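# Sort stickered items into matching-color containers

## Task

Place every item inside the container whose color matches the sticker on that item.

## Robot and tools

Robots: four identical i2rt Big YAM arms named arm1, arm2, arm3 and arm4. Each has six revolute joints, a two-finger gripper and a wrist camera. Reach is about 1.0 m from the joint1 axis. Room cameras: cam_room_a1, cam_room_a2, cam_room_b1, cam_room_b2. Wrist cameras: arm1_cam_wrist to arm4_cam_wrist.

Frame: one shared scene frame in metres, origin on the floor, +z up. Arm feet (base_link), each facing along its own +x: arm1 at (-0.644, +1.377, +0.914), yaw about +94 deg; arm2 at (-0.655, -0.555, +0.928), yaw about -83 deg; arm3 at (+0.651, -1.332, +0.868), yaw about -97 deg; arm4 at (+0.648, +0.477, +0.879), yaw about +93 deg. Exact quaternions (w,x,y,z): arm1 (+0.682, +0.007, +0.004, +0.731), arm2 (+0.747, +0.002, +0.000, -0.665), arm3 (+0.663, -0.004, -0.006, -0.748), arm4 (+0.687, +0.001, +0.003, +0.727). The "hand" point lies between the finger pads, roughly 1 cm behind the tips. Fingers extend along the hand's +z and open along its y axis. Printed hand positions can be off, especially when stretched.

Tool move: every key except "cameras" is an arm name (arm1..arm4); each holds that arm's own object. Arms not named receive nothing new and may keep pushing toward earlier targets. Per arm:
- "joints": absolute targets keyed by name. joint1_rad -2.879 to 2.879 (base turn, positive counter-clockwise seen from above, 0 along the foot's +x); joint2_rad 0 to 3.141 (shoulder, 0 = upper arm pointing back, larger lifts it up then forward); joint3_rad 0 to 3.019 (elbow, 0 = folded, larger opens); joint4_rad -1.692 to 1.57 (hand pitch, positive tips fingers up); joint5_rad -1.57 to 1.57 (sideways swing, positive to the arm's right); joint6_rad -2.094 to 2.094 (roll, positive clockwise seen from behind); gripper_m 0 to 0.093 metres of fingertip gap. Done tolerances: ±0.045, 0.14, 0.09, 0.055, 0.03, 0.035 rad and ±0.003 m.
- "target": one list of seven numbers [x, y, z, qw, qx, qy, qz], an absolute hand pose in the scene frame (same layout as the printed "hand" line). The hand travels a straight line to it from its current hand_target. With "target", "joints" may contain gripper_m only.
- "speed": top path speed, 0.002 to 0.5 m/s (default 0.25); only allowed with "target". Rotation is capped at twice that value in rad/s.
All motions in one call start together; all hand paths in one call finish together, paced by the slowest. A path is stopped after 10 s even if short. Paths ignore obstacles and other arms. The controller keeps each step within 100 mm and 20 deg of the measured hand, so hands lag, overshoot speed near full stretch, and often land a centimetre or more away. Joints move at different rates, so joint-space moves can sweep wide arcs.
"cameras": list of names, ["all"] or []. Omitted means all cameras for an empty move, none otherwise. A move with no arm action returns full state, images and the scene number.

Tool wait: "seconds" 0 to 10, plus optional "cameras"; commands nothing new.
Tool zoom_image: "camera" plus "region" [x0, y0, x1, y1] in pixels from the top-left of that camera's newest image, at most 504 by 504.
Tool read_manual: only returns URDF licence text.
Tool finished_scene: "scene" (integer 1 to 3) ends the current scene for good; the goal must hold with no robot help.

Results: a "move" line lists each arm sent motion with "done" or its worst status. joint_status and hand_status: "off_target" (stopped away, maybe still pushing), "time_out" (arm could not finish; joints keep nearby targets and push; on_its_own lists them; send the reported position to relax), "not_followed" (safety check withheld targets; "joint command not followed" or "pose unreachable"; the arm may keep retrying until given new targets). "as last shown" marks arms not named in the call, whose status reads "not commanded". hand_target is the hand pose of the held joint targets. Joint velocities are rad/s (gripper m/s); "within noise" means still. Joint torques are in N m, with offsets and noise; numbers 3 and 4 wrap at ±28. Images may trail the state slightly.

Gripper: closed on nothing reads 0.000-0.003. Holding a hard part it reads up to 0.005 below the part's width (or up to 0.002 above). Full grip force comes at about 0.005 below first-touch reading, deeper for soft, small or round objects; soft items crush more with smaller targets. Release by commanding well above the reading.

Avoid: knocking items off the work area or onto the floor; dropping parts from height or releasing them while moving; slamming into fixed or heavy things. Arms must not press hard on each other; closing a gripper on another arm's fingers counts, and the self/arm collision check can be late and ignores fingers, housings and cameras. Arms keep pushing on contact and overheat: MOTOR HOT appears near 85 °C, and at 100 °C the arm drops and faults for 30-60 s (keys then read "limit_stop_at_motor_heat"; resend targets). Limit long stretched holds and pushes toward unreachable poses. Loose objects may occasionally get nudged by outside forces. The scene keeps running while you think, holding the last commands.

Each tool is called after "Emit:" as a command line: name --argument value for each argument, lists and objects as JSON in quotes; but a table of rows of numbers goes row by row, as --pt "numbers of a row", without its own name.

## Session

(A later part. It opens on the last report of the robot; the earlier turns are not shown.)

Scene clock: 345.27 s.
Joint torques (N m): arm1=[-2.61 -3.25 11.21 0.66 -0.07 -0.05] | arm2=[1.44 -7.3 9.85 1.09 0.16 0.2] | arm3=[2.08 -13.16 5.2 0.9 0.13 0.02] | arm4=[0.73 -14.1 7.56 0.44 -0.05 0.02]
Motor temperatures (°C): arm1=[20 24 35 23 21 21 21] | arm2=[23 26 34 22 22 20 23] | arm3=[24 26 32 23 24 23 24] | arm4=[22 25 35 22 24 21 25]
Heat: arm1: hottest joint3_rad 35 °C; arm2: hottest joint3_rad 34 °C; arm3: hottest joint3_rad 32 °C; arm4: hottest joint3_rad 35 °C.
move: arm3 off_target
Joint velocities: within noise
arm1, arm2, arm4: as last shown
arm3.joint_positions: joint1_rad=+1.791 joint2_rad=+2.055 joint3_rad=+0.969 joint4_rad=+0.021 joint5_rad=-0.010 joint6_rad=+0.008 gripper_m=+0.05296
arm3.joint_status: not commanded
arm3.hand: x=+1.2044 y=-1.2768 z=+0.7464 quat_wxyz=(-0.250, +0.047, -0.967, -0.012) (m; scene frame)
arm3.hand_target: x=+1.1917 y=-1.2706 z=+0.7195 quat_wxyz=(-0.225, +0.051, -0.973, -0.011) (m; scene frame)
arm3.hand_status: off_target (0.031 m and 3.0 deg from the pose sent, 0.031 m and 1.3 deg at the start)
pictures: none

Emit:
move --arm3 '{"target": [1.203, -1.272, 0.743, 0.2247, -0.0510, 0.9730, 0.0118], "speed": 0.06}'

Emit:
move --arm3 '{"joints": {"gripper_m": 0.082}}'

Emit:
move --arm3 '{"target": [1.16, -1.275, 0.92, 0.2247, -0.0510, 0.9730, 0.0118], "speed": 0.15}' --cameras '["arm3_cam_wrist", "cam_room_a1", "cam_room_a2", "arm4_cam_wrist"]'

Scene clock: 350.23 s.
Joint torques (N m): arm1=[-2.14 -3.08 11.23 0.54 -0.06 -0.05] | arm2=[1.38 -7.41 9.84 1.06 0.15 0.2] | arm3=[1.67 -17.38 5.87 -0.09 0 -0.05] | arm4=[0.67 -14.21 7.42 0.5 -0.05 -0.01]
Motor temperatures (°C): arm1=[20 24 35 23 21 21 21] | arm2=[23 26 34 22 22 20 23] | arm3=[24 26 31 23 24 23 24] | arm4=[22 25 35 22 24 21 25]
Heat: arm1: hottest joint3_rad 35 °C; arm2: hottest joint3_rad 34 °C; arm3: hottest joint3_rad 31 °C; arm4: hottest joint3_rad 35 °C.
move: arm3 done
Joint velocities: within noise
arm1, arm2, arm4: as last shown
arm3.joint_positions: joint1_rad=+1.791 joint2_rad=+2.052 joint3_rad=+0.988 joint4_rad=-0.030 joint5_rad=-0.010 joint6_rad=+0.008 gripper_m=+0.05296
arm3.joint_status: not commanded
arm3.hand: x=+1.2049 y=-1.2768 z=+0.7477 quat_wxyz=(-0.236, +0.047, -0.971, -0.011) (m; scene frame)
arm3.hand_target: x=+1.2031 y=-1.2721 z=+0.7432 quat_wxyz=(-0.225, +0.051, -0.973, -0.012) (m; scene frame)
arm3.hand_status: done (0.007 m and 1.4 deg from the pose sent, 0.006 m and 3.0 deg at the start)
pictures: none

Scene clock: 350.77 s.
Joint torques (N m): arm1=[-2.26 -3.25 11.25 0.64 -0.04 -0.08] | arm2=[1.44 -7.3 9.85 1.09 0.15 0.2] | arm3=[1.61 -17.49 5.86 0.57 0.01 -0.04] | arm4=[0.5 -13.68 7.46 0.39 -0.09 0.01]
Motor temperatures (°C): arm1=[20 24 35 23 21 21 21] | arm2=[23 26 34 22 22 20 23] | arm3=[24 26 31 23 24 23 24] | arm4=[22 25 35 22 24 21 25]
Heat: arm1: hottest joint3_rad 35 °C; arm2: hottest joint3_rad 34 °C; arm3: hottest joint3_rad 31 °C; arm4: hottest joint3_rad 35 °C.
move: arm3 done
Joint velocities: within noise
arm1, arm2, arm4: as last shown
arm3.joint_positions: joint1_rad=+1.791 joint2_rad=+2.054 joint3_rad=+0.988 joint4_rad=-0.047 joint5_rad=-0.010 joint6_rad=+0.008 gripper_m=+0.08196
arm3.joint_status: all done
arm3.hand: x=+1.2010 y=-1.2772 z=+0.7452 quat_wxyz=(-0.227, +0.047, -0.973, -0.010) (m; scene frame)
arm3.hand_target: x=+1.2030 y=-1.2722 z=+0.7430 quat_wxyz=(-0.225, +0.051, -0.973, -0.012) (m; scene frame)
arm3.hand_status: not commanded
pictures: none

Scene clock: 352.63 s.
Joint torques (N m): arm1=[-2.26 -2.96 11.1 0.62 -0.03 -0.06] | arm2=[1.55 -7.3 9.88 1.09 0.15 0.19] | arm3=[1.55 -14.56 7.87 0.58 -0.03 -0.06] | arm4=[1.03 -13.86 7.45 0.43 -0.04 0.01]
Motor temperatures (°C): arm1=[20 24 35 23 21 21 21] | arm2=[23 25 34 22 22 20 23] | arm3=[24 26 31 23 24 23 24] | arm4=[22 25 35 22 24 21 25]
Heat: arm1: hottest joint3_rad 35 °C; arm2: hottest joint3_rad 34 °C; arm3: hottest joint3_rad 31 °C; arm4: hottest joint3_rad 35 °C.
move: arm3 done
Joint velocities: within noise
arm1, arm2, arm4: as last shown
arm3.joint_positions: joint1_rad=+1.791 joint2_rad=+1.598 joint3_rad=+0.942 joint4_rad=-0.458 joint5_rad=-0.010 joint6_rad=+0.008 gripper_m=+0.08196
arm3.joint_status: not commanded
arm3.hand: x=+1.1604 y=-1.2788 z=+0.9191 quat_wxyz=(-0.226, +0.047, -0.973, -0.010) (m; scene frame)
arm3.hand_target: x=+1.1600 y=-1.2751 z=+0.9200 quat_wxyz=(-0.225, +0.051, -0.973, -0.012) (m; scene frame)
arm3.hand_status: done (0.004 m and 0.5 deg from the pose sent, 0.179 m and 0.5 deg at the start)
pictures: arm3_cam_wrist, arm4_cam_wrist, cam_room_a1, cam_room_a2
Images, in order (width x height): arm3_cam_wrist 672x504, arm4_cam_wrist 672x504, cam_room_a1 672x504, cam_room_a2 672x504.

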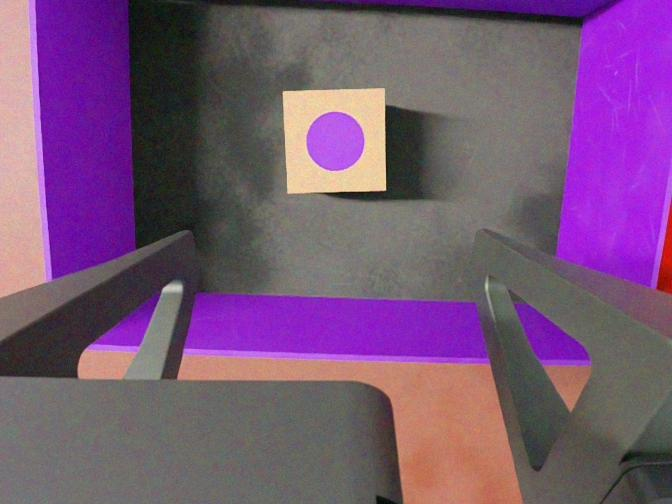

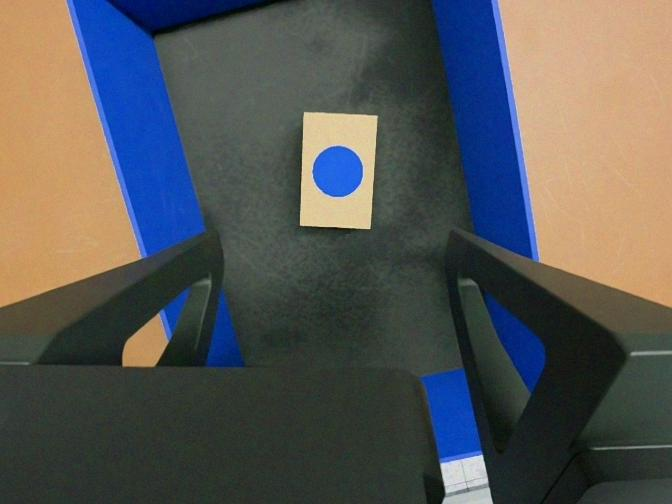

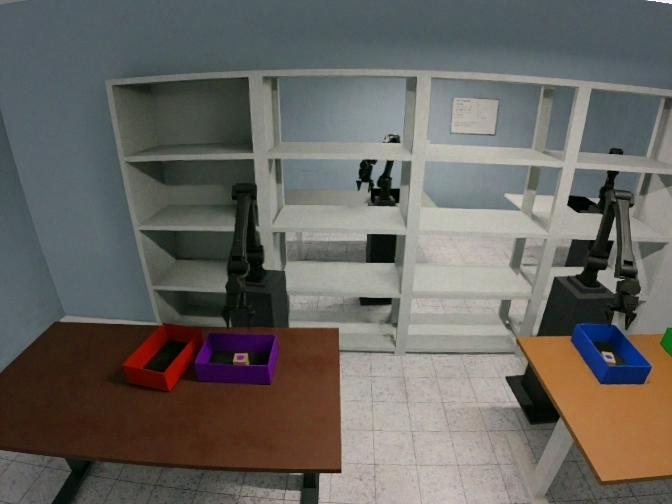

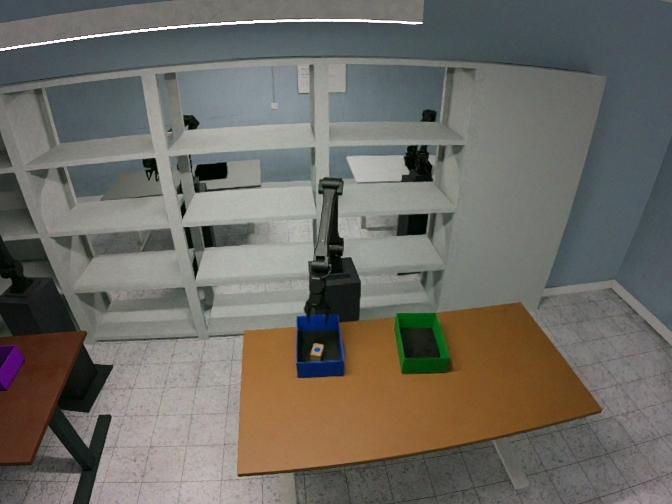

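Emit:
finished_scene --scene 2

The scene is finished: the task was done.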